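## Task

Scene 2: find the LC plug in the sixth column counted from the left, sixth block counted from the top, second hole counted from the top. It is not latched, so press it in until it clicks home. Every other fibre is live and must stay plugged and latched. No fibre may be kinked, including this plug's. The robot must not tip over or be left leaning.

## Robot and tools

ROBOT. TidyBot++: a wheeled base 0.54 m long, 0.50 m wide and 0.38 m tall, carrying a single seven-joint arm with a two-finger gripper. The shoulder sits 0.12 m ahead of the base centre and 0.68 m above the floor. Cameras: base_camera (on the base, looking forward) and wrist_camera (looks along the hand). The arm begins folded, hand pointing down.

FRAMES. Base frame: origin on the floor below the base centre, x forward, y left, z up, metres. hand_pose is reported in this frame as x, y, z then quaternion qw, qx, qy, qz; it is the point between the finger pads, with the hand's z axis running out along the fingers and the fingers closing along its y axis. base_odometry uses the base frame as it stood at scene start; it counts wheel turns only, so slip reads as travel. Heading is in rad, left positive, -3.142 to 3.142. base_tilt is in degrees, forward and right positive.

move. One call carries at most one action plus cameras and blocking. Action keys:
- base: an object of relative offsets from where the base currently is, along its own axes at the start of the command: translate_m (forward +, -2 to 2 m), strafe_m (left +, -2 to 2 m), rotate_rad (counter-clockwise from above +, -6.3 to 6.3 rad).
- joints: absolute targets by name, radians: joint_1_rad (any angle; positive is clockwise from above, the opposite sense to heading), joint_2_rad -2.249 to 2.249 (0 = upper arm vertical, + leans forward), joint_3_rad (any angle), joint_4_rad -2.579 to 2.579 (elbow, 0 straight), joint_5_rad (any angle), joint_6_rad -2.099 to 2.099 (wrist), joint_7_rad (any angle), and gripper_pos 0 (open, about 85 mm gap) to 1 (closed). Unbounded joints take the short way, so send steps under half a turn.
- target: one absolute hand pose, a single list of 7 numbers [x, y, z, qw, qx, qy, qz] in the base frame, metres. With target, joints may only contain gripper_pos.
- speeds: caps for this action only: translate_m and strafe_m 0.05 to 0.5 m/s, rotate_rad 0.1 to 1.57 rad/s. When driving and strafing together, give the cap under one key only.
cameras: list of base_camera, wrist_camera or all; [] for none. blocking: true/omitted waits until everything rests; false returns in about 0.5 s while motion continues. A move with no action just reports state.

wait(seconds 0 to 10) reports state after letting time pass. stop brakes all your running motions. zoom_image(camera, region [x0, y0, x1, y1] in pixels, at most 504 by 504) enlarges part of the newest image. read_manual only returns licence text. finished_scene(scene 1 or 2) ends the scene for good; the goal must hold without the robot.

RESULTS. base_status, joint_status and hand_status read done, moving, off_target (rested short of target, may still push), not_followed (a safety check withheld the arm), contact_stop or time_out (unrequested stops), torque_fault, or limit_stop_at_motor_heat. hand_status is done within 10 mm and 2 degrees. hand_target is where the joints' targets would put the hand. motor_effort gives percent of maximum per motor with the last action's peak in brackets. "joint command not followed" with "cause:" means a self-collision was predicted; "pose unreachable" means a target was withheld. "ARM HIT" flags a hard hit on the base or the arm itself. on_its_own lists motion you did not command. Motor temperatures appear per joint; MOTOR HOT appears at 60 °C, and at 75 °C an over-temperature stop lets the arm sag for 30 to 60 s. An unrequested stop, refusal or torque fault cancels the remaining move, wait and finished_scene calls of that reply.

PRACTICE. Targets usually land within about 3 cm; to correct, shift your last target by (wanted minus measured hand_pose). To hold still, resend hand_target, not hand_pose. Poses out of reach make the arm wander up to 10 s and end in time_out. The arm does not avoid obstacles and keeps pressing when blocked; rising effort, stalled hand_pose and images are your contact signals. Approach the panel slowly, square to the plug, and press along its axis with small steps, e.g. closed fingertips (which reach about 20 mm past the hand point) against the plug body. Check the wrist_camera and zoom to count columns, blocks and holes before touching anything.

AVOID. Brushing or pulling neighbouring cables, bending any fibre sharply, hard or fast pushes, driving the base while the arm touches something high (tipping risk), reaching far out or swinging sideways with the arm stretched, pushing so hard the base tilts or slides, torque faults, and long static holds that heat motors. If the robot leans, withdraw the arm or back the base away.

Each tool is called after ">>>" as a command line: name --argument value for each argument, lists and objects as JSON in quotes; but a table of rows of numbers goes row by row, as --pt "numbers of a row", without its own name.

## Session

>>> move --cameras '["all"]'

Scene clock: 0.00 s.
Motor temperatures (°C): [40 36 38 41 40 47 48]
base_odometry: x=+0.000 y=+0.000 heading=+0.000
base_tilt: forward=-0.2 right=-0.1
base_status: not commanded
joint_positions: joint_1_rad=-0.022 joint_2_rad=-0.384 joint_3_rad=+3.174 joint_4_rad=-2.540 joint_5_rad=+0.014 joint_6_rad=-0.886 joint_7_rad=+1.540 gripper_pos=+0.000
joint_status: not commanded
motor_effort: joint_1_rad=+0 joint_2_rad=-1 joint_3_rad=+1 joint_4_rad=+15 joint_5_rad=+1 joint_6_rad=+0 joint_7_rad=+0
hand_pose: x=+0.2547 y=-0.0020 z=+0.5887 quat_wxyz=(-0.001, +0.999, -0.016, +0.050) (m; base frame)
hand_target: x=+0.2547 y=-0.0020 z=+0.5887 quat_wxyz=(-0.001, +0.999, -0.016, +0.050) (m; base frame)
hand_status: not commanded
pictures: base_camera, wrist_camera
Images, in order (width x height): base_camera 644x364, wrist_camera 644x476.

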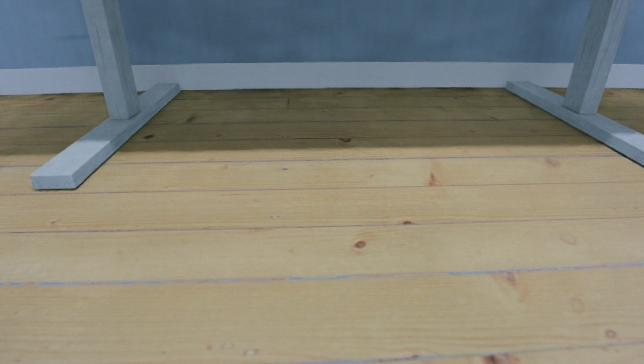

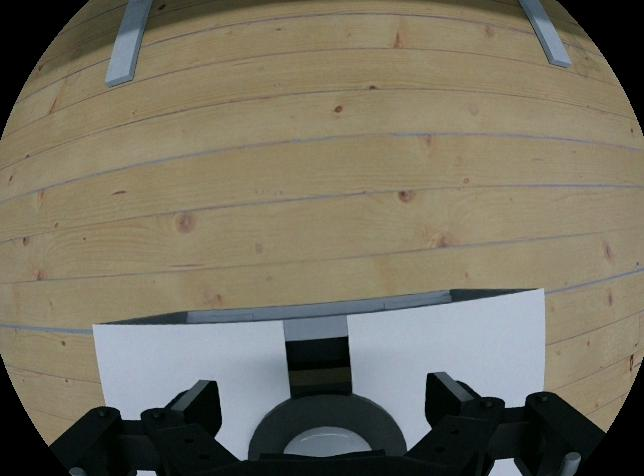

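>>> move --joints '{"joint_1_rad": -0.03, "joint_2_rad": -0.24, "joint_3_rad": 3.1416, "joint_4_rad": -1.62, "joint_5_rad": -0.0, "joint_6_rad": -0.5, "joint_7_rad": 1.55, "gripper_pos": 0.91}' --cameras '["wrist_camera"]'

Scene clock: 7.77 s.
Motor temperatures (°C): [40 36 38 41 40 47 48]
move: done
base_odometry: x=+0.000 y=+0.000 heading=+0.000
base_tilt: forward=-0.1 right=-0.1
base_status: not commanded
joint_positions: joint_1_rad=-0.022 joint_2_rad=-0.263 joint_3_rad=+3.157 joint_4_rad=-1.652 joint_5_rad=+0.014 joint_6_rad=-0.545 joint_7_rad=+1.540 gripper_pos=+0.910
joint_status: all done
motor_effort: joint_1_rad=+0(1) joint_2_rad=-12(13) joint_3_rad=+0(2) joint_4_rad=+22(22) joint_5_rad=+0(2) joint_6_rad=+8(8) joint_7_rad=+1(2)
hand_pose: x=+0.6099 y=+0.0007 z=+1.0347 quat_wxyz=(-0.006, +0.823, -0.008, +0.568) (m; base frame)
hand_target: x=+0.6239 y=+0.0165 z=+1.0554 quat_wxyz=(-0.015, +0.808, +0.004, +0.590) (m; base frame)
hand_status: not commanded
pictures: wrist_camera
Images, in order (width x height): wrist_camera 644x476.

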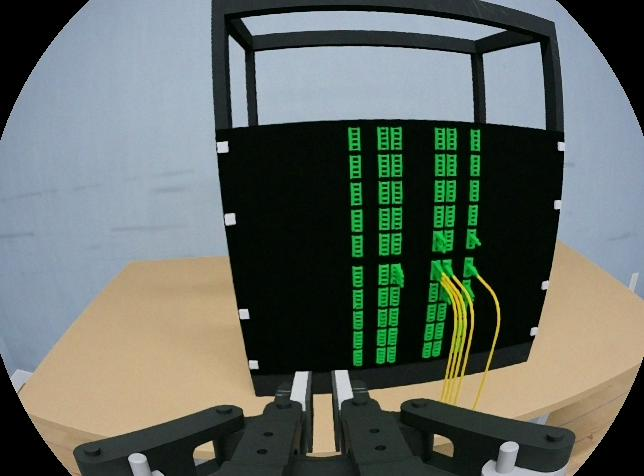

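>>> zoom_image --camera "wrist_camera" --region '[410, 220, 510, 320]'

Scaled by 5.040.

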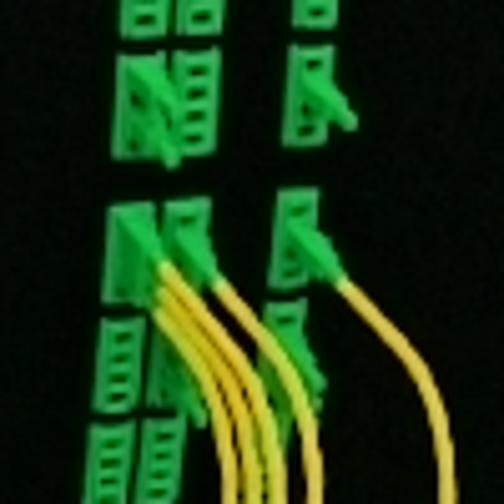

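>>> zoom_image --camera "wrist_camera" --region '[340, 110, 500, 270]'

>>> zoom_image --camera "wrist_camera" --region '[340, 225, 500, 385]'

Scaled by 3.150.

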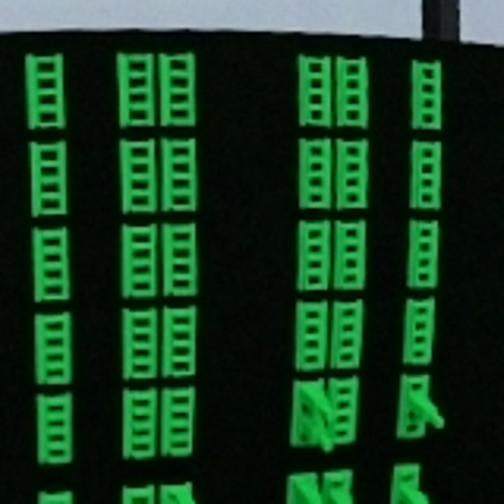

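Scaled by 3.150.

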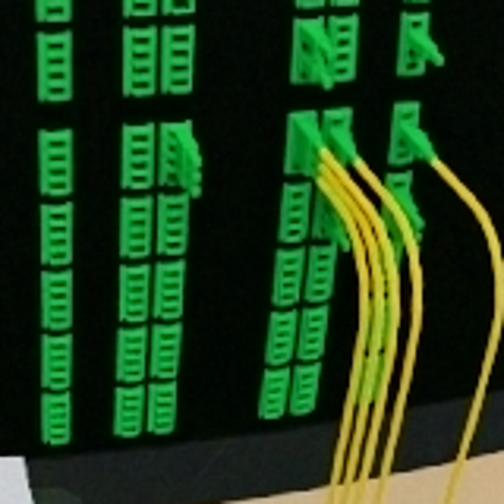

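>>> move --base '{"translate_m": 0.05, "strafe_m": -0.29, "rotate_rad": 0.08}' --speeds '{"translate_m": 0.3}' --joints '{"joint_1_rad": -0.02, "joint_2_rad": -0.24, "joint_3_rad": 3.1416, "joint_4_rad": -1.56, "joint_5_rad": -0.01, "joint_6_rad": -0.7, "joint_7_rad": 1.57}' --cameras '["wrist_camera"]'

Scene clock: 43.13 s.
Motor temperatures (°C): [40 36 38 41 40 47 48]
move: done
base_odometry: x=+0.050 y=-0.290 heading=+0.080
base_tilt: forward=-0.1 right=-0.1
base_status: done
joint_positions: joint_1_rad=-0.022 joint_2_rad=-0.259 joint_3_rad=+3.144 joint_4_rad=-1.592 joint_5_rad=+0.013 joint_6_rad=-0.672 joint_7_rad=+1.540 gripper_pos=+0.910
joint_status: all done
motor_effort: joint_1_rad=-1(2) joint_2_rad=-12(14) joint_3_rad=+0(4) joint_4_rad=+21(23) joint_5_rad=+0(2) joint_6_rad=+7(8) joint_7_rad=+0(1)
hand_pose: x=+0.5990 y=+0.0082 z=+1.0320 quat_wxyz=(-0.008, +0.843, -0.003, +0.538) (m; base frame)
hand_target: x=+0.6038 y=+0.0130 z=+1.0334 quat_wxyz=(-0.010, +0.847, +0.007, +0.532) (m; base frame)
hand_status: not commanded
pictures: wrist_camera
Images, in order (width x height): wrist_camera 644x476.

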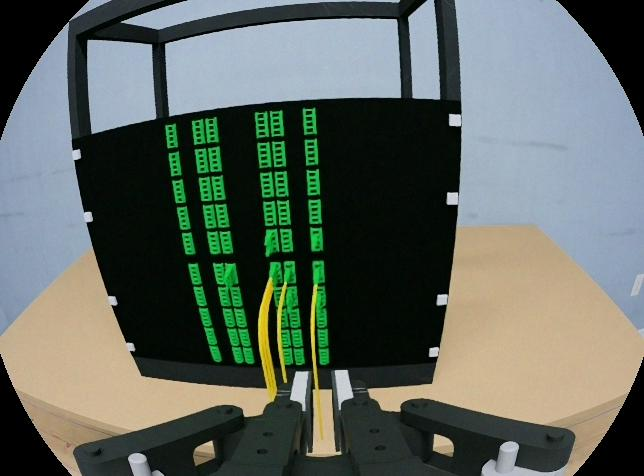

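>>> zoom_image --camera "wrist_camera" --region '[250, 220, 350, 320]'

Scaled by 5.040.

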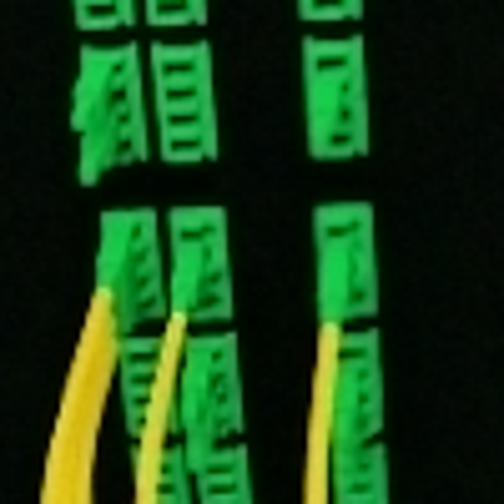

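>>> move --base '{"translate_m": 0.22, "strafe_m": 0.01}' --speeds '{"translate_m": 0.3}' --joints '{"joint_1_rad": -0.02, "joint_2_rad": -0.24, "joint_3_rad": 3.1416, "joint_4_rad": -1.5, "joint_5_rad": -0.01, "joint_6_rad": -0.92, "joint_7_rad": 1.57}' --cameras '["wrist_camera"]'

Scene clock: 56.97 s.
Motor temperatures (°C): [40 36 38 42 40 47 48]
move: done
base_odometry: x=+0.269 y=-0.263 heading=+0.080
base_tilt: forward=-0.1 right=-0.1
base_status: done
joint_positions: joint_1_rad=-0.022 joint_2_rad=-0.245 joint_3_rad=+3.144 joint_4_rad=-1.531 joint_5_rad=+0.013 joint_6_rad=-0.879 joint_7_rad=+1.540 gripper_pos=+0.910
joint_status: all done
motor_effort: joint_1_rad=+0(1) joint_2_rad=-12(15) joint_3_rad=+0(1) joint_4_rad=+21(23) joint_5_rad=+1(1) joint_6_rad=+7(7) joint_7_rad=+0(2)
hand_pose: x=+0.5766 y=+0.0072 z=+1.0038 quat_wxyz=(-0.006, +0.883, -0.004, +0.469) (m; base frame)
hand_target: x=+0.5734 y=+0.0129 z=+1.0085 quat_wxyz=(-0.010, +0.887, +0.008, +0.462) (m; base frame)
hand_status: not commanded
pictures: wrist_camera
Images, in order (width x height): wrist_camera 644x476.

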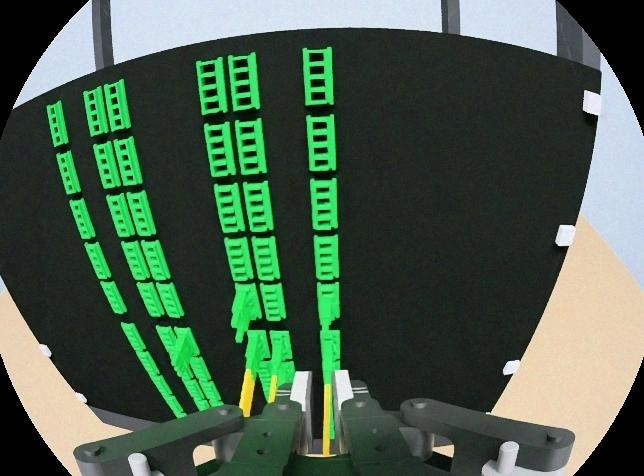

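>>> zoom_image --camera "wrist_camera" --region '[280, 280, 380, 380]'

>>> zoom_image --camera "wrist_camera" --region '[280, 370, 366, 456]'

Scaled by 5.040.

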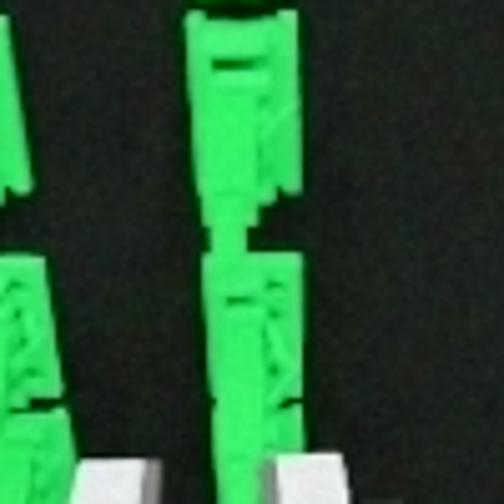

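Scaled by 5.860.

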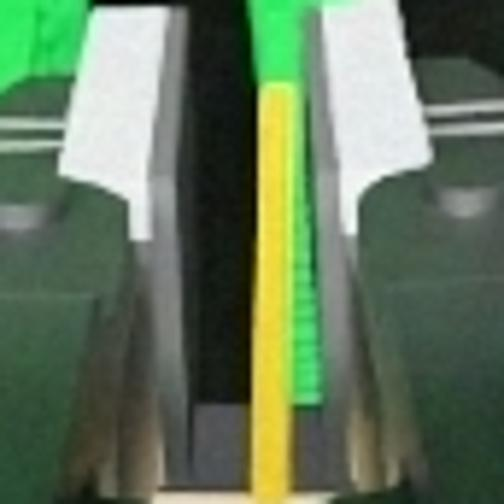

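>>> move --base '{"strafe_m": 0.017, "rotate_rad": -0.03}' --speeds '{"strafe_m": 0.1}' --joints '{"joint_7_rad": 1.61}' --cameras '["wrist_camera"]'

>>> zoom_image --camera "wrist_camera" --region '[280, 370, 366, 456]'

Scene clock: 72.07 s.
Motor temperatures (°C): [40 36 38 42 40 47 48]
move: done
base_odometry: x=+0.268 y=-0.246 heading=+0.050
base_tilt: forward=-0.1 right=-0.1
base_status: done
joint_positions: joint_1_rad=-0.022 joint_2_rad=-0.245 joint_3_rad=+3.143 joint_4_rad=-1.531 joint_5_rad=+0.013 joint_6_rad=-0.879 joint_7_rad=+1.568 gripper_pos=+0.910
joint_status: all done
motor_effort: joint_1_rad=-1(2) joint_2_rad=-12(15) joint_3_rad=+0(2) joint_4_rad=+21(22) joint_5_rad=+1(2) joint_6_rad=+6(7) joint_7_rad=+0(1)
hand_pose: x=+0.5766 y=+0.0075 z=+1.0038 quat_wxyz=(+0.001, +0.883, +0.009, +0.469) (m; base frame)
hand_target: x=+0.5734 y=+0.0129 z=+1.0085 quat_wxyz=(+0.000, +0.886, +0.025, +0.462) (m; base frame)
hand_status: not commanded
pictures: wrist_camera
Images, in order (width x height): wrist_camera 644x476.

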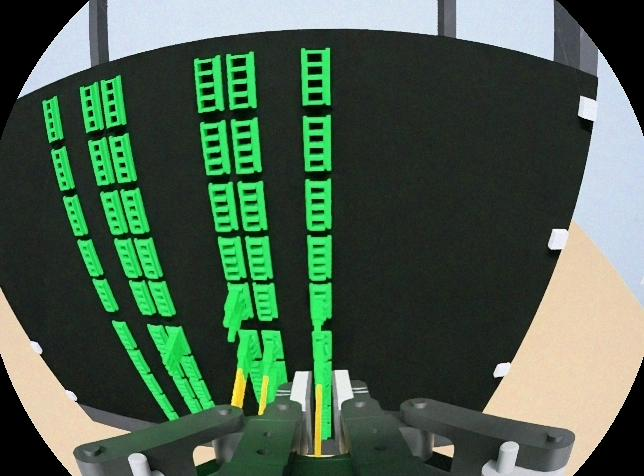

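Scaled by 5.860.

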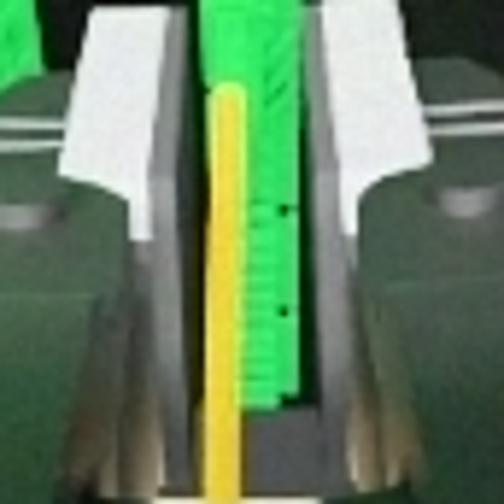

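>>> move --base '{"translate_m": 0.035, "strafe_m": 0.0015}' --speeds '{"translate_m": 0.1}' --cameras '["wrist_camera"]'

>>> zoom_image --camera "wrist_camera" --region '[280, 290, 380, 390]'

>>> zoom_image --camera "wrist_camera" --region '[280, 370, 366, 456]'

Scene clock: 79.93 s.
Motor temperatures (°C): [40 36 38 42 40 47 48]
move: done
base_odometry: x=+0.303 y=-0.242 heading=+0.050
base_tilt: forward=-0.1 right=-0.1
base_status: done
joint_positions: joint_1_rad=-0.022 joint_2_rad=-0.241 joint_3_rad=+3.143 joint_4_rad=-1.531 joint_5_rad=+0.013 joint_6_rad=-0.879 joint_7_rad=+1.568 gripper_pos=+0.910
joint_status: not commanded
motor_effort: joint_1_rad=+0(1) joint_2_rad=-12(15) joint_3_rad=+0(1) joint_4_rad=+21(21) joint_5_rad=+0(1) joint_6_rad=+7(7) joint_7_rad=+0(1)
hand_pose: x=+0.5778 y=+0.0075 z=+1.0024 quat_wxyz=(+0.001, +0.884, +0.009, +0.468) (m; base frame)
hand_target: x=+0.5734 y=+0.0129 z=+1.0085 quat_wxyz=(+0.000, +0.886, +0.025, +0.462) (m; base frame)
hand_status: not commanded
pictures: wrist_camera
Images, in order (width x height): wrist_camera 644x476.

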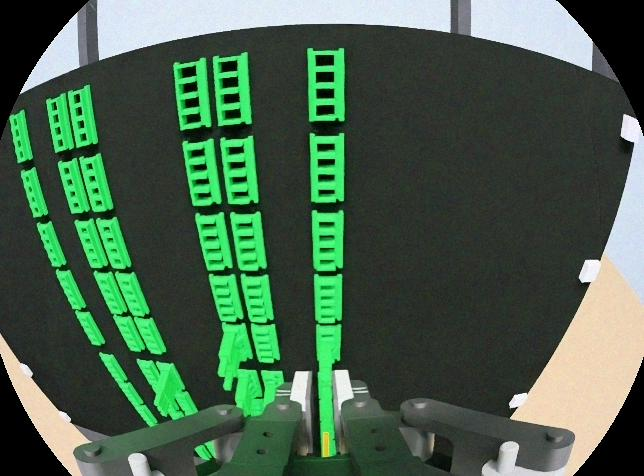

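Scaled by 5.040.

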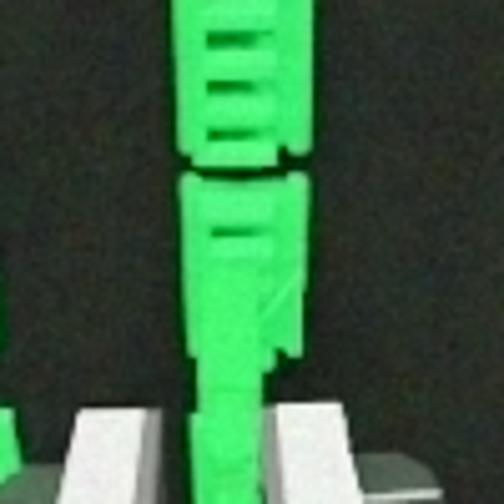

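Scaled by 5.860.

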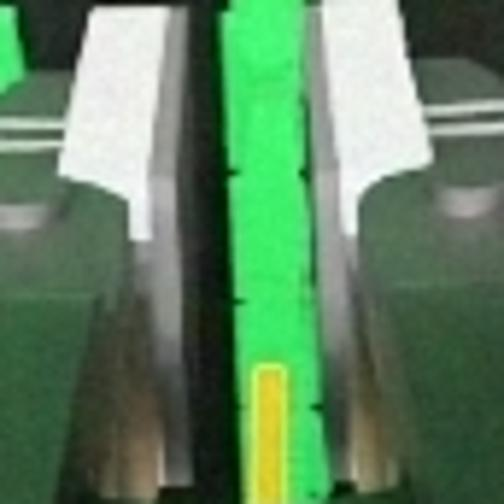

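>>> move --base '{"translate_m": -0.01}' --speeds '{"translate_m": 0.1}' --joints '{"joint_4_rad": -1.615, "joint_6_rad": -0.965}' --cameras '["wrist_camera"]'

>>> zoom_image --camera "wrist_camera" --region '[280, 300, 380, 400]'

>>> zoom_image --camera "wrist_camera" --region '[280, 370, 366, 456]'

Scene clock: 90.77 s.
Motor temperatures (°C): [40 36 38 42 40 47 48]
move: done
base_odometry: x=+0.293 y=-0.243 heading=+0.050
base_tilt: forward=-0.2 right=-0.1
base_status: done
joint_positions: joint_1_rad=-0.022 joint_2_rad=-0.243 joint_3_rad=+3.143 joint_4_rad=-1.602 joint_5_rad=+0.013 joint_6_rad=-0.920 joint_7_rad=+1.568 gripper_pos=+0.910
joint_status: all done
motor_effort: joint_1_rad=-1(1) joint_2_rad=-12(15) joint_3_rad=+0(2) joint_4_rad=+20(22) joint_5_rad=+1(1) joint_6_rad=+6(7) joint_7_rad=+1(1)
hand_pose: x=+0.5614 y=+0.0071 z=+0.9537 quat_wxyz=(+0.001, +0.908, +0.009, +0.418) (m; base frame)
hand_target: x=+0.5508 y=+0.0126 z=+0.9351 quat_wxyz=(-0.001, +0.920, +0.026, +0.390) (m; base frame)
hand_status: not commanded
pictures: wrist_camera
Images, in order (width x height): wrist_camera 644x476.

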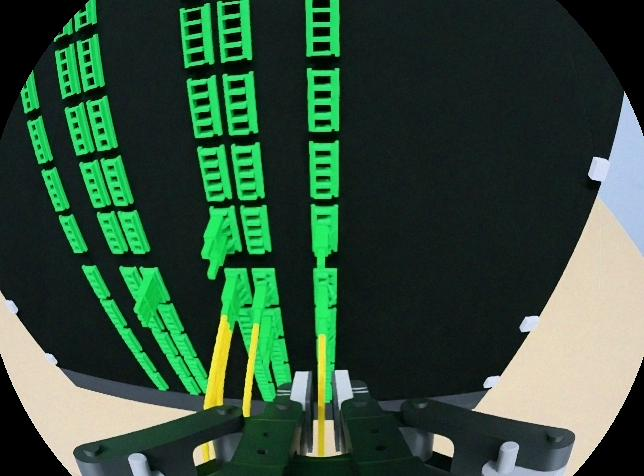

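Scaled by 5.040.

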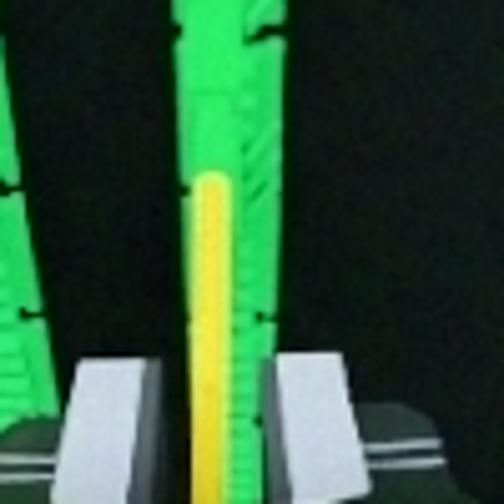

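Scaled by 5.860.

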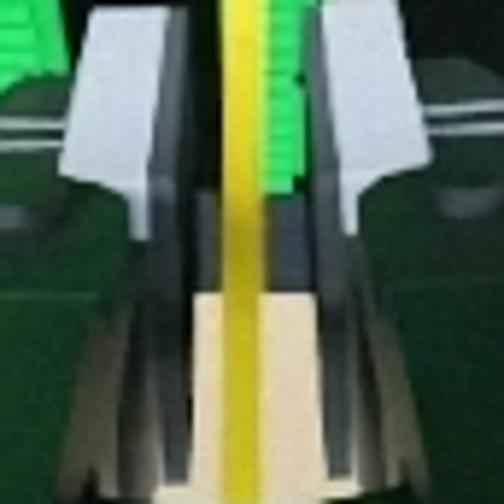

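>>> move --base '{"translate_m": 0.012}' --speeds '{"translate_m": 0.1}' --joints '{"joint_4_rad": -1.631, "joint_6_rad": -0.984}' --cameras '["wrist_camera"]'

>>> zoom_image --camera "wrist_camera" --region '[282, 320, 362, 400]'

Scene clock: 96.97 s.
Motor temperatures (°C): [40 36 38 42 40 47 48]
move: done
base_odometry: x=+0.305 y=-0.242 heading=+0.050
base_tilt: forward=-0.1 right=-0.1
base_status: done
joint_positions: joint_1_rad=-0.022 joint_2_rad=-0.236 joint_3_rad=+3.143 joint_4_rad=-1.613 joint_5_rad=+0.013 joint_6_rad=-0.939 joint_7_rad=+1.568 gripper_pos=+0.910
joint_status: all done
motor_effort: joint_1_rad=+0(1) joint_2_rad=-12(17) joint_3_rad=-1(2) joint_4_rad=+20(22) joint_5_rad=+1(2) joint_6_rad=+5(6) joint_7_rad=+0(1)
hand_pose: x=+0.5577 y=+0.0070 z=+0.9402 quat_wxyz=(+0.001, +0.916, +0.009, +0.401) (m; base frame)
hand_target: x=+0.5441 y=+0.0124 z=+0.9225 quat_wxyz=(-0.001, +0.927, +0.026, +0.374) (m; base frame)
hand_status: not commanded
pictures: wrist_camera
Images, in order (width x height): wrist_camera 644x476.

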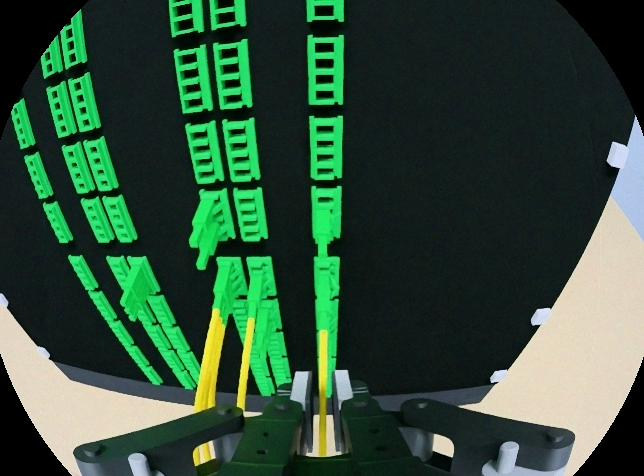

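Scaled by 6.300.

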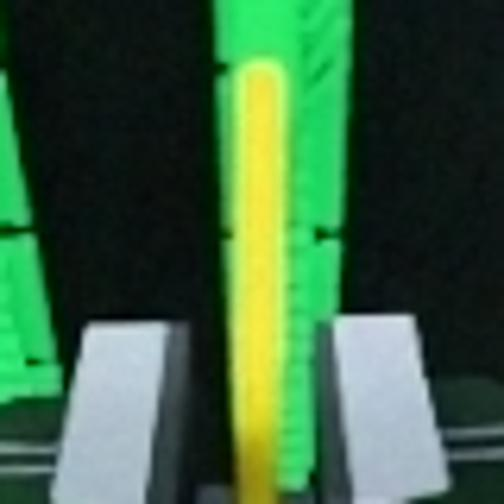

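>>> move --joints '{"gripper_pos": 0.957}' --cameras '["wrist_camera"]'

>>> zoom_image --camera "wrist_camera" --region '[282, 320, 362, 400]'

Scene clock: 99.53 s.
Motor temperatures (°C): [40 36 38 42 40 47 48]
move: done
base_odometry: x=+0.305 y=-0.242 heading=+0.050
base_tilt: forward=-0.1 right=-0.1
base_status: not commanded
joint_positions: joint_1_rad=-0.022 joint_2_rad=-0.236 joint_3_rad=+3.143 joint_4_rad=-1.613 joint_5_rad=+0.013 joint_6_rad=-0.939 joint_7_rad=+1.568 gripper_pos=+0.957
joint_status: all done
motor_effort: joint_1_rad=+0(1) joint_2_rad=-12(13) joint_3_rad=+0(1) joint_4_rad=+20(21) joint_5_rad=+0(1) joint_6_rad=+5(6) joint_7_rad=+0(1)
hand_pose: x=+0.5577 y=+0.0070 z=+0.9402 quat_wxyz=(+0.001, +0.916, +0.009, +0.401) (m; base frame)
hand_target: x=+0.5441 y=+0.0124 z=+0.9225 quat_wxyz=(-0.001, +0.927, +0.026, +0.374) (m; base frame)
hand_status: not commanded
pictures: wrist_camera
Images, in order (width x height): wrist_camera 644x476.

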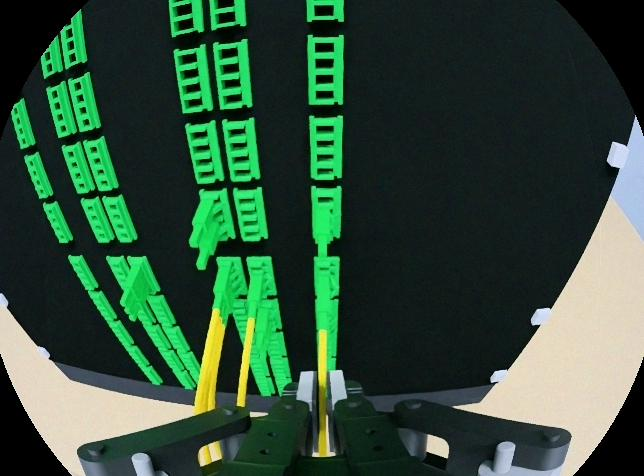

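Scaled by 6.300.

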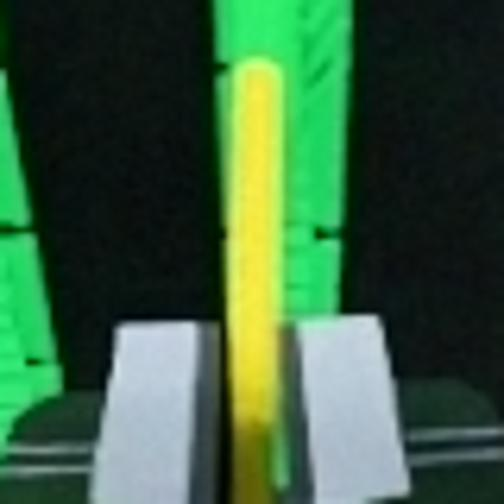

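>>> move --base '{"translate_m": 0.015}' --speeds '{"translate_m": 0.08}' --cameras '["wrist_camera"]'

>>> zoom_image --camera "wrist_camera" --region '[282, 320, 362, 400]'

Scene clock: 109.57 s.
Motor temperatures (°C): [40 36 38 42 40 47 48]
move: done
base_odometry: x=+0.320 y=-0.241 heading=+0.051
base_tilt: forward=-0.1 right=-0.1
base_status: done
joint_positions: joint_1_rad=-0.022 joint_2_rad=-0.234 joint_3_rad=+3.143 joint_4_rad=-1.613 joint_5_rad=+0.013 joint_6_rad=-0.941 joint_7_rad=+1.568 gripper_pos=+0.957
joint_status: not commanded
motor_effort: joint_1_rad=-1(2) joint_2_rad=-12(16) joint_3_rad=-1(2) joint_4_rad=+20(21) joint_5_rad=+1(1) joint_6_rad=+5(6) joint_7_rad=+0(1)
hand_pose: x=+0.5581 y=+0.0070 z=+0.9389 quat_wxyz=(+0.001, +0.917, +0.009, +0.399) (m; base frame)
hand_target: x=+0.5441 y=+0.0124 z=+0.9225 quat_wxyz=(-0.001, +0.927, +0.026, +0.374) (m; base frame)
hand_status: not commanded
pictures: wrist_camera
Images, in order (width x height): wrist_camera 644x476.

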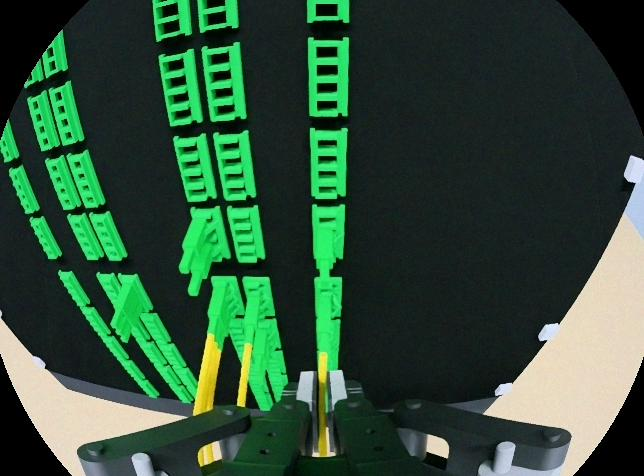

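Scaled by 6.300.

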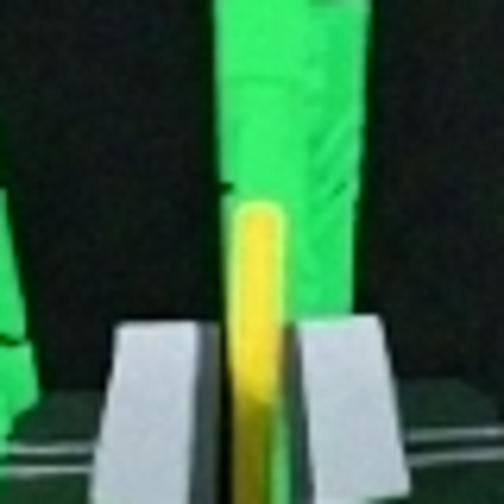

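>>> move --base '{"translate_m": 0.009}' --speeds '{"translate_m": 0.05}' --cameras '["wrist_camera"]'

>>> zoom_image --camera "wrist_camera" --region '[282, 320, 362, 400]'

Scene clock: 112.67 s.
Motor temperatures (°C): [40 36 38 42 40 47 48]
move: done
base_odometry: x=+0.329 y=-0.240 heading=+0.051
base_tilt: forward=-0.1 right=-0.1
base_status: done
joint_positions: joint_1_rad=-0.022 joint_2_rad=-0.233 joint_3_rad=+3.143 joint_4_rad=-1.613 joint_5_rad=+0.013 joint_6_rad=-0.943 joint_7_rad=+1.568 gripper_pos=+0.957
joint_status: not commanded
motor_effort: joint_1_rad=-1(2) joint_2_rad=-12(15) joint_3_rad=+0(2) joint_4_rad=+20(21) joint_5_rad=-1(1) joint_6_rad=+5(6) joint_7_rad=+0(1)
hand_pose: x=+0.5576 y=+0.0070 z=+0.9382 quat_wxyz=(+0.002, +0.917, +0.009, +0.398) (m; base frame)
hand_target: x=+0.5441 y=+0.0124 z=+0.9225 quat_wxyz=(-0.001, +0.927, +0.026, +0.374) (m; base frame)
hand_status: not commanded
pictures: wrist_camera
Images, in order (width x height): wrist_camera 644x476.

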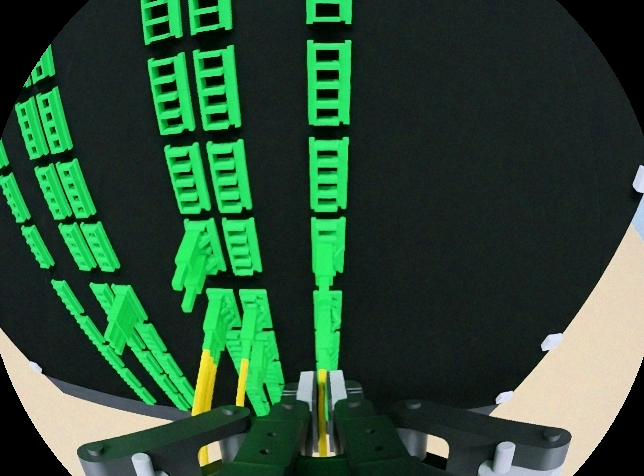

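Scaled by 6.300.

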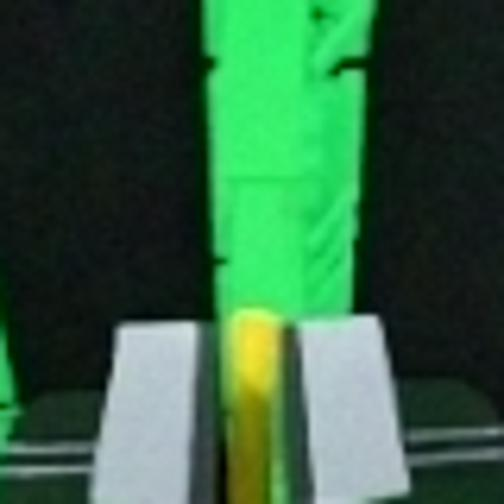

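>>> move --base '{"translate_m": 0.004}' --speeds '{"translate_m": 0.05}' --cameras '["wrist_camera"]'

>>> zoom_image --camera "wrist_camera" --region '[282, 320, 362, 400]'

Scene clock: 114.80 s.
Motor temperatures (°C): [40 36 38 42 40 47 48]
move: done
base_odometry: x=+0.333 y=-0.240 heading=+0.051
base_tilt: forward=-0.1 right=-0.1
base_status: done
joint_positions: joint_1_rad=-0.022 joint_2_rad=-0.234 joint_3_rad=+3.143 joint_4_rad=-1.613 joint_5_rad=+0.013 joint_6_rad=-0.944 joint_7_rad=+1.568 gripper_pos=+0.957
joint_status: not commanded
motor_effort: joint_1_rad=-1(3) joint_2_rad=-12(15) joint_3_rad=-1(3) joint_4_rad=+20(21) joint_5_rad=+0(2) joint_6_rad=+5(7) joint_7_rad=+0(1)
hand_pose: x=+0.5572 y=+0.0067 z=+0.9381 quat_wxyz=(+0.002, +0.917, +0.009, +0.398) (m; base frame)
hand_target: x=+0.5441 y=+0.0124 z=+0.9225 quat_wxyz=(-0.001, +0.927, +0.026, +0.374) (m; base frame)
hand_status: not commanded
pictures: wrist_camera
Images, in order (width x height): wrist_camera 644x476.

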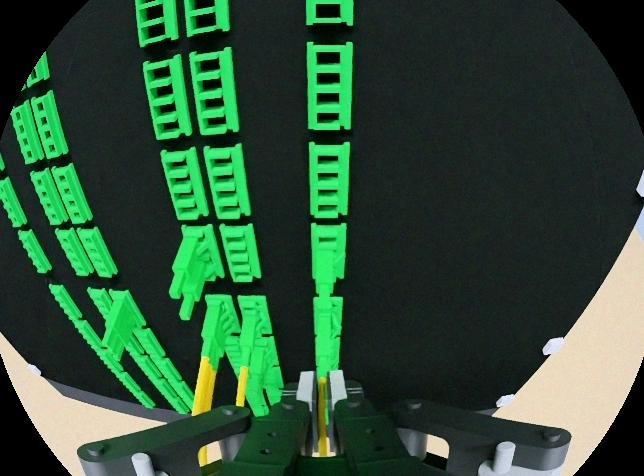

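Scaled by 6.300.

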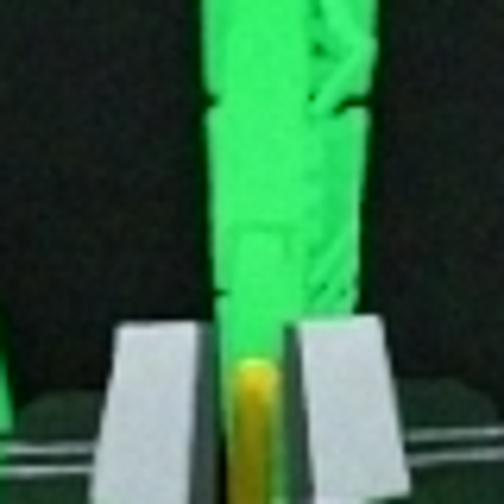

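>>> move --base '{"translate_m": 0.004}' --speeds '{"translate_m": 0.05}' --cameras '["wrist_camera"]'

>>> zoom_image --camera "wrist_camera" --region '[282, 320, 362, 400]'

Scene clock: 118.37 s.
Motor temperatures (°C): [40 36 38 42 40 47 48]
move: done
base_odometry: x=+0.337 y=-0.239 heading=+0.051
base_tilt: forward=-0.1 right=-0.1
base_status: done
joint_positions: joint_1_rad=-0.022 joint_2_rad=-0.235 joint_3_rad=+3.144 joint_4_rad=-1.613 joint_5_rad=+0.013 joint_6_rad=-0.949 joint_7_rad=+1.568 gripper_pos=+0.957
joint_status: not commanded
motor_effort: joint_1_rad=-1(3) joint_2_rad=-12(14) joint_3_rad=-1(3) joint_4_rad=+20(21) joint_5_rad=-1(2) joint_6_rad=+5(7) joint_7_rad=+0(1)
hand_pose: x=+0.5561 y=+0.0064 z=+0.9374 quat_wxyz=(+0.002, +0.918, +0.009, +0.396) (m; base frame)
hand_target: x=+0.5441 y=+0.0124 z=+0.9225 quat_wxyz=(-0.001, +0.927, +0.026, +0.374) (m; base frame)
hand_status: not commanded
pictures: wrist_camera
Images, in order (width x height): wrist_camera 644x476.

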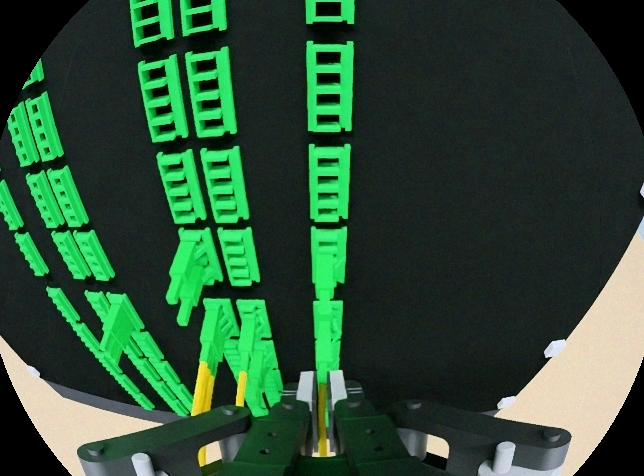

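Scaled by 6.300.

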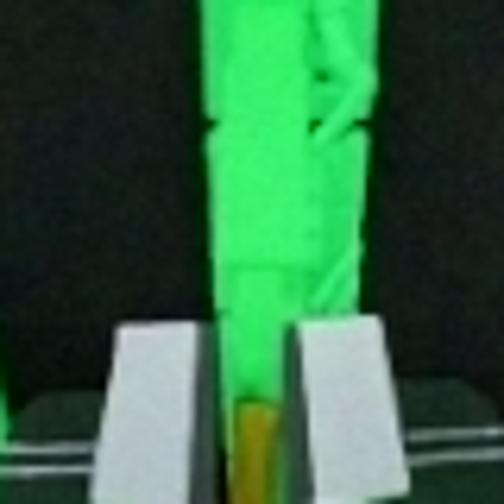

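>>> move --base '{"translate_m": 0.002}' --speeds '{"translate_m": 0.05}' --cameras '["wrist_camera"]'

>>> zoom_image --camera "wrist_camera" --region '[306, 344, 338, 376]'

Scene clock: 120.57 s.
Motor temperatures (°C): [40 36 38 42 40 47 48]
move: done
base_odometry: x=+0.339 y=-0.239 heading=+0.052
base_tilt: forward=-0.1 right=-0.1
base_status: done
joint_positions: joint_1_rad=-0.022 joint_2_rad=-0.235 joint_3_rad=+3.144 joint_4_rad=-1.614 joint_5_rad=+0.013 joint_6_rad=-0.952 joint_7_rad=+1.568 gripper_pos=+0.957
joint_status: not commanded
motor_effort: joint_1_rad=-2(3) joint_2_rad=-12(14) joint_3_rad=-2(3) joint_4_rad=+20(21) joint_5_rad=-1(2) joint_6_rad=+5(7) joint_7_rad=+0(1)
hand_pose: x=+0.5552 y=+0.0063 z=+0.9367 quat_wxyz=(+0.002, +0.919, +0.009, +0.394) (m; base frame)
hand_target: x=+0.5441 y=+0.0124 z=+0.9225 quat_wxyz=(-0.001, +0.927, +0.026, +0.374) (m; base frame)
hand_status: not commanded
pictures: wrist_camera
Images, in order (width x height): wrist_camera 644x476.

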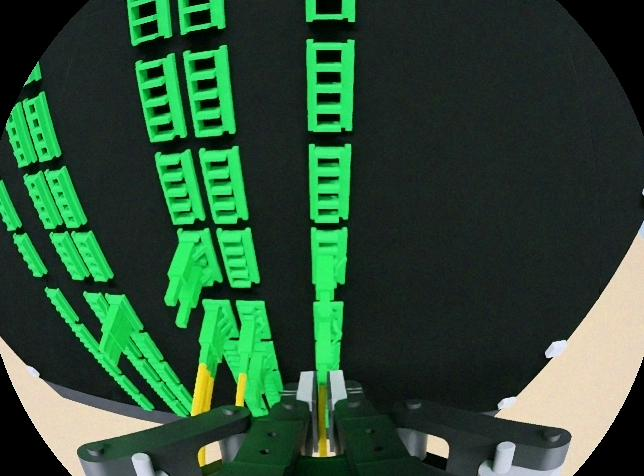

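Scaled by 15.750.

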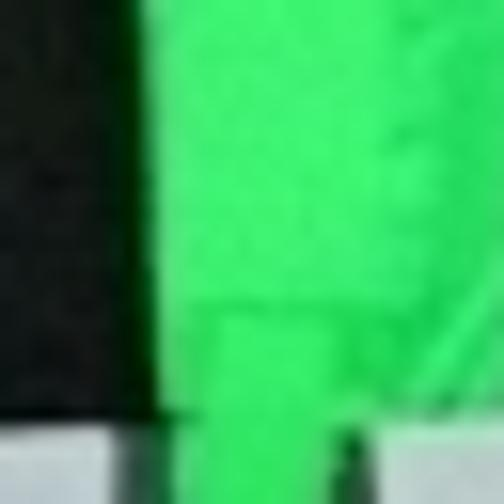

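>>> move --joints '{"joint_6_rad": -0.96, "joint_4_rad": -1.615}' --cameras '["wrist_camera"]'

>>> zoom_image --camera "wrist_camera" --region '[306, 344, 338, 376]'

Scene clock: 128.13 s.
Motor temperatures (°C): [40 36 38 42 40 47 48]
move: done
base_odometry: x=+0.339 y=-0.239 heading=+0.052
base_tilt: forward=-0.2 right=-0.1
base_status: not commanded
joint_positions: joint_1_rad=-0.022 joint_2_rad=-0.235 joint_3_rad=+3.144 joint_4_rad=-1.614 joint_5_rad=+0.013 joint_6_rad=-0.952 joint_7_rad=+1.568 gripper_pos=+0.957
joint_status: all done
motor_effort: joint_1_rad=-2(2) joint_2_rad=-13(13) joint_3_rad=-2(3) joint_4_rad=+20(20) joint_5_rad=-1(1) joint_6_rad=+4(5) joint_7_rad=+0(1)
hand_pose: x=+0.5552 y=+0.0063 z=+0.9367 quat_wxyz=(+0.002, +0.919, +0.009, +0.394) (m; base frame)
hand_target: x=+0.5519 y=+0.0126 z=+0.9363 quat_wxyz=(-0.001, +0.919, +0.026, +0.392) (m; base frame)
hand_status: not commanded
pictures: wrist_camera
Images, in order (width x height): wrist_camera 644x476.

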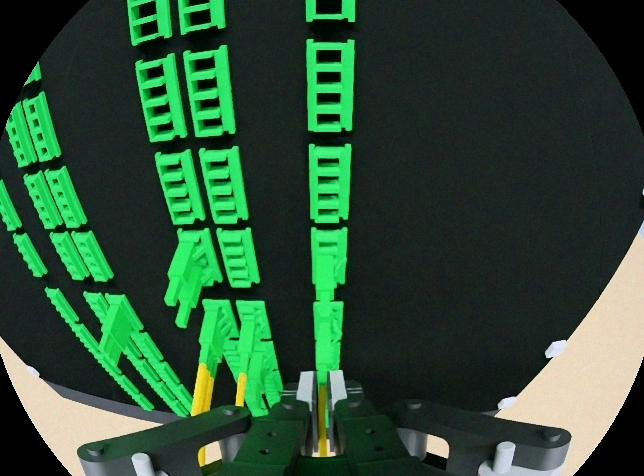

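Scaled by 15.750.

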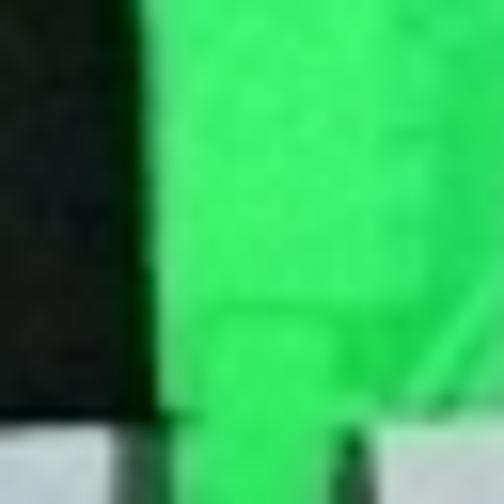

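>>> move --joints '{"joint_6_rad": -0.935, "joint_4_rad": -1.59}' --cameras '["wrist_camera"]'

>>> zoom_image --camera "wrist_camera" --region '[306, 344, 338, 376]'

Scene clock: 129.60 s.
Motor temperatures (°C): [40 36 38 42 40 47 48]
move: done
base_odometry: x=+0.339 y=-0.239 heading=+0.052
base_tilt: forward=-0.1 right=-0.1
base_status: not commanded
joint_positions: joint_1_rad=-0.022 joint_2_rad=-0.235 joint_3_rad=+3.144 joint_4_rad=-1.612 joint_5_rad=+0.013 joint_6_rad=-0.952 joint_7_rad=+1.568 gripper_pos=+0.957
joint_status: all done
motor_effort: joint_1_rad=-2(3) joint_2_rad=-12(13) joint_3_rad=-2(3) joint_4_rad=+22(22) joint_5_rad=-2(2) joint_6_rad=+7(8) joint_7_rad=+1(1)
hand_pose: x=+0.5555 y=+0.0063 z=+0.9377 quat_wxyz=(+0.002, +0.918, +0.009, +0.395) (m; base frame)
hand_target: x=+0.5608 y=+0.0127 z=+0.9555 quat_wxyz=(-0.001, +0.909, +0.026, +0.415) (m; base frame)
hand_status: not commanded
pictures: wrist_camera
Images, in order (width x height): wrist_camera 644x476.

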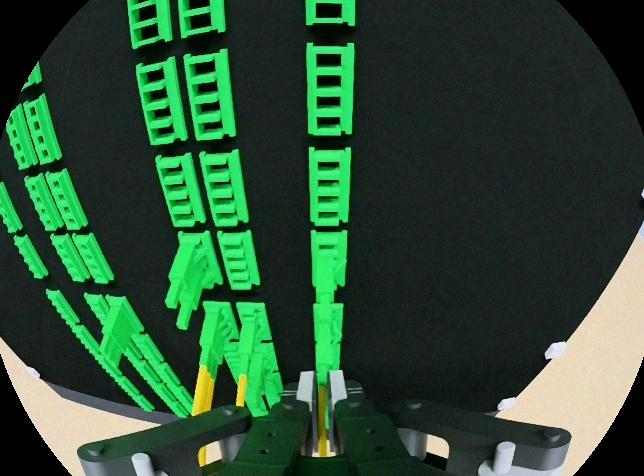

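Scaled by 15.750.

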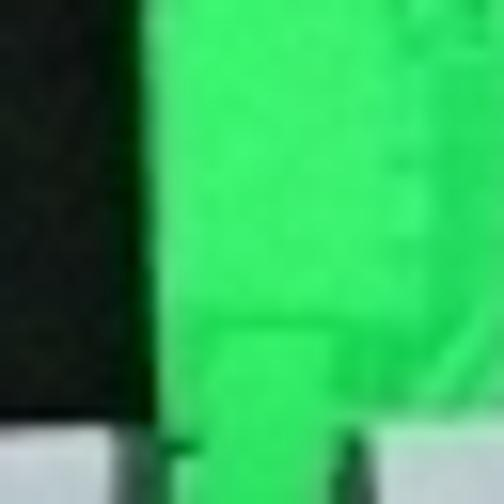

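>>> move --base '{"translate_m": 0.002}' --speeds '{"translate_m": 0.05}' --joints '{"joint_6_rad": -0.925, "joint_4_rad": -1.583}' --cameras '["wrist_camera"]'

>>> zoom_image --camera "wrist_camera" --region '[306, 344, 338, 376]'

Scene clock: 131.37 s.
Motor temperatures (°C): [40 36 38 42 40 47 48]
move: done
base_odometry: x=+0.341 y=-0.239 heading=+0.052
base_tilt: forward=-0.2 right=-0.1
base_status: done
joint_positions: joint_1_rad=-0.022 joint_2_rad=-0.236 joint_3_rad=+3.145 joint_4_rad=-1.612 joint_5_rad=+0.013 joint_6_rad=-0.952 joint_7_rad=+1.568 gripper_pos=+0.957
joint_status: all done
motor_effort: joint_1_rad=-2(4) joint_2_rad=-11(12) joint_3_rad=-2(4) joint_4_rad=+22(23) joint_5_rad=-1(3) joint_6_rad=+8(11) joint_7_rad=+0(1)
hand_pose: x=+0.5554 y=+0.0059 z=+0.9380 quat_wxyz=(+0.002, +0.918, +0.008, +0.396) (m; base frame)
hand_target: x=+0.5637 y=+0.0127 z=+0.9616 quat_wxyz=(-0.001, +0.906, +0.026, +0.423) (m; base frame)
hand_status: not commanded
pictures: wrist_camera
Images, in order (width x height): wrist_camera 644x476.

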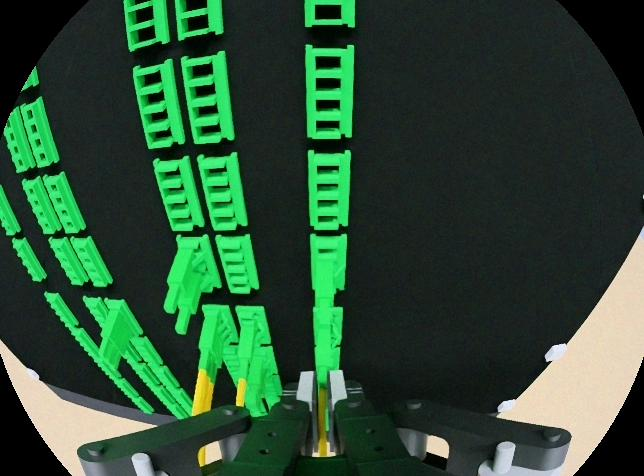

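Scaled by 15.750.

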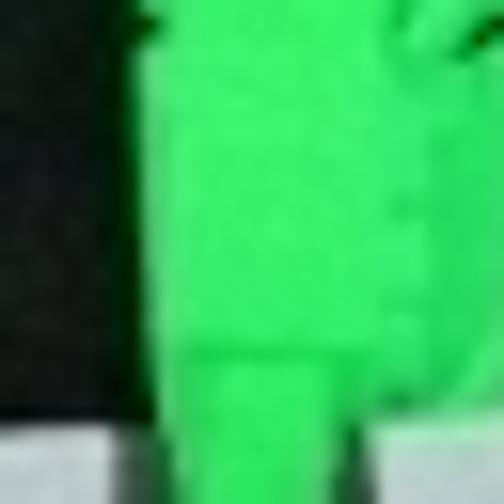

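>>> move --base '{"translate_m": 0.002}' --speeds '{"translate_m": 0.05}' --cameras '["wrist_camera"]'

>>> zoom_image --camera "wrist_camera" --region '[282, 320, 362, 400]'

Scene clock: 133.47 s.
Motor temperatures (°C): [40 36 38 42 40 47 48]
move: done
base_odometry: x=+0.343 y=-0.239 heading=+0.052
base_tilt: forward=-0.1 right=-0.1
base_status: done
joint_positions: joint_1_rad=-0.021 joint_2_rad=-0.236 joint_3_rad=+3.146 joint_4_rad=-1.612 joint_5_rad=+0.013 joint_6_rad=-0.952 joint_7_rad=+1.568 gripper_pos=+0.957
joint_status: not commanded
motor_effort: joint_1_rad=-2(3) joint_2_rad=-10(12) joint_3_rad=-2(3) joint_4_rad=+23(24) joint_5_rad=-1(3) joint_6_rad=+10(12) joint_7_rad=+0(1)
hand_pose: x=+0.5552 y=+0.0055 z=+0.9382 quat_wxyz=(+0.002, +0.918, +0.008, +0.396) (m; base frame)
hand_target: x=+0.5637 y=+0.0127 z=+0.9616 quat_wxyz=(-0.001, +0.906, +0.026, +0.423) (m; base frame)
hand_status: not commanded
pictures: wrist_camera
Images, in order (width x height): wrist_camera 644x476.

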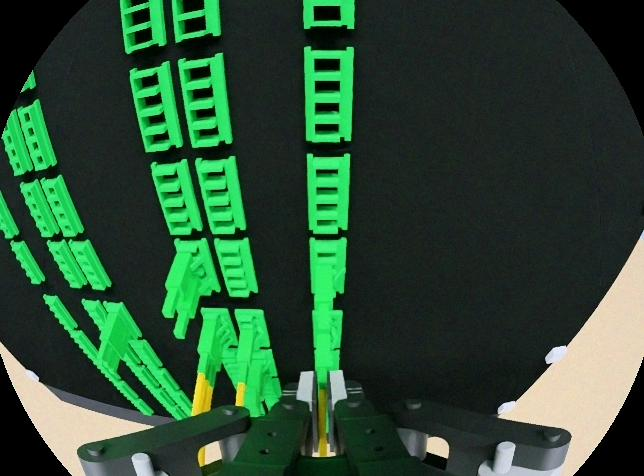

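Scaled by 6.300.

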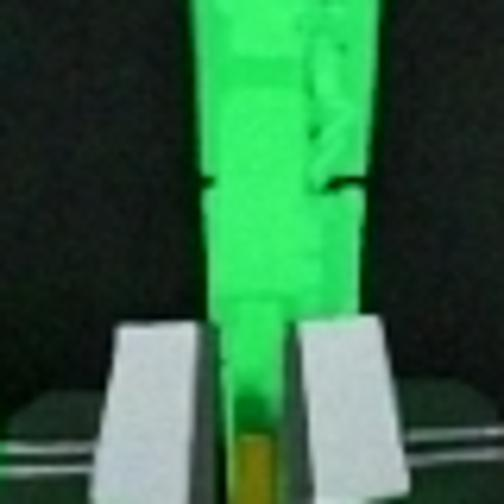

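>>> move --base '{"translate_m": 0.002}' --speeds '{"translate_m": 0.05}' --cameras '["wrist_camera"]'

>>> zoom_image --camera "wrist_camera" --region '[282, 320, 362, 400]'

Scene clock: 136.53 s.
Motor temperatures (°C): [40 36 38 42 40 47 48]
move: done
base_odometry: x=+0.345 y=-0.238 heading=+0.052
base_tilt: forward=-0.1 right=-0.1
base_status: done
joint_positions: joint_1_rad=-0.021 joint_2_rad=-0.237 joint_3_rad=+3.146 joint_4_rad=-1.612 joint_5_rad=+0.013 joint_6_rad=-0.953 joint_7_rad=+1.568 gripper_pos=+0.957
joint_status: not commanded
motor_effort: joint_1_rad=-2(4) joint_2_rad=-10(11) joint_3_rad=-2(4) joint_4_rad=+24(25) joint_5_rad=-2(2) joint_6_rad=+11(14) joint_7_rad=+0(1)
hand_pose: x=+0.5548 y=+0.0053 z=+0.9384 quat_wxyz=(+0.002, +0.918, +0.008, +0.396) (m; base frame)
hand_target: x=+0.5637 y=+0.0127 z=+0.9616 quat_wxyz=(-0.001, +0.906, +0.026, +0.423) (m; base frame)
hand_status: not commanded
pictures: wrist_camera
Images, in order (width x height): wrist_camera 644x476.

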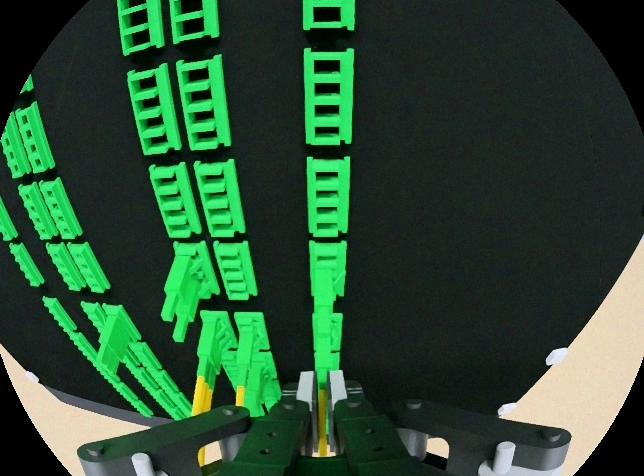

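Scaled by 6.300.

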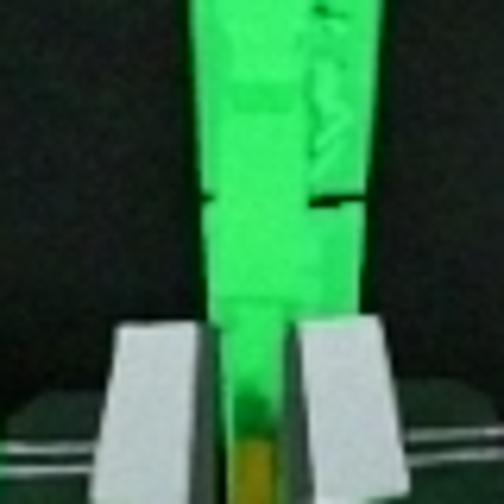

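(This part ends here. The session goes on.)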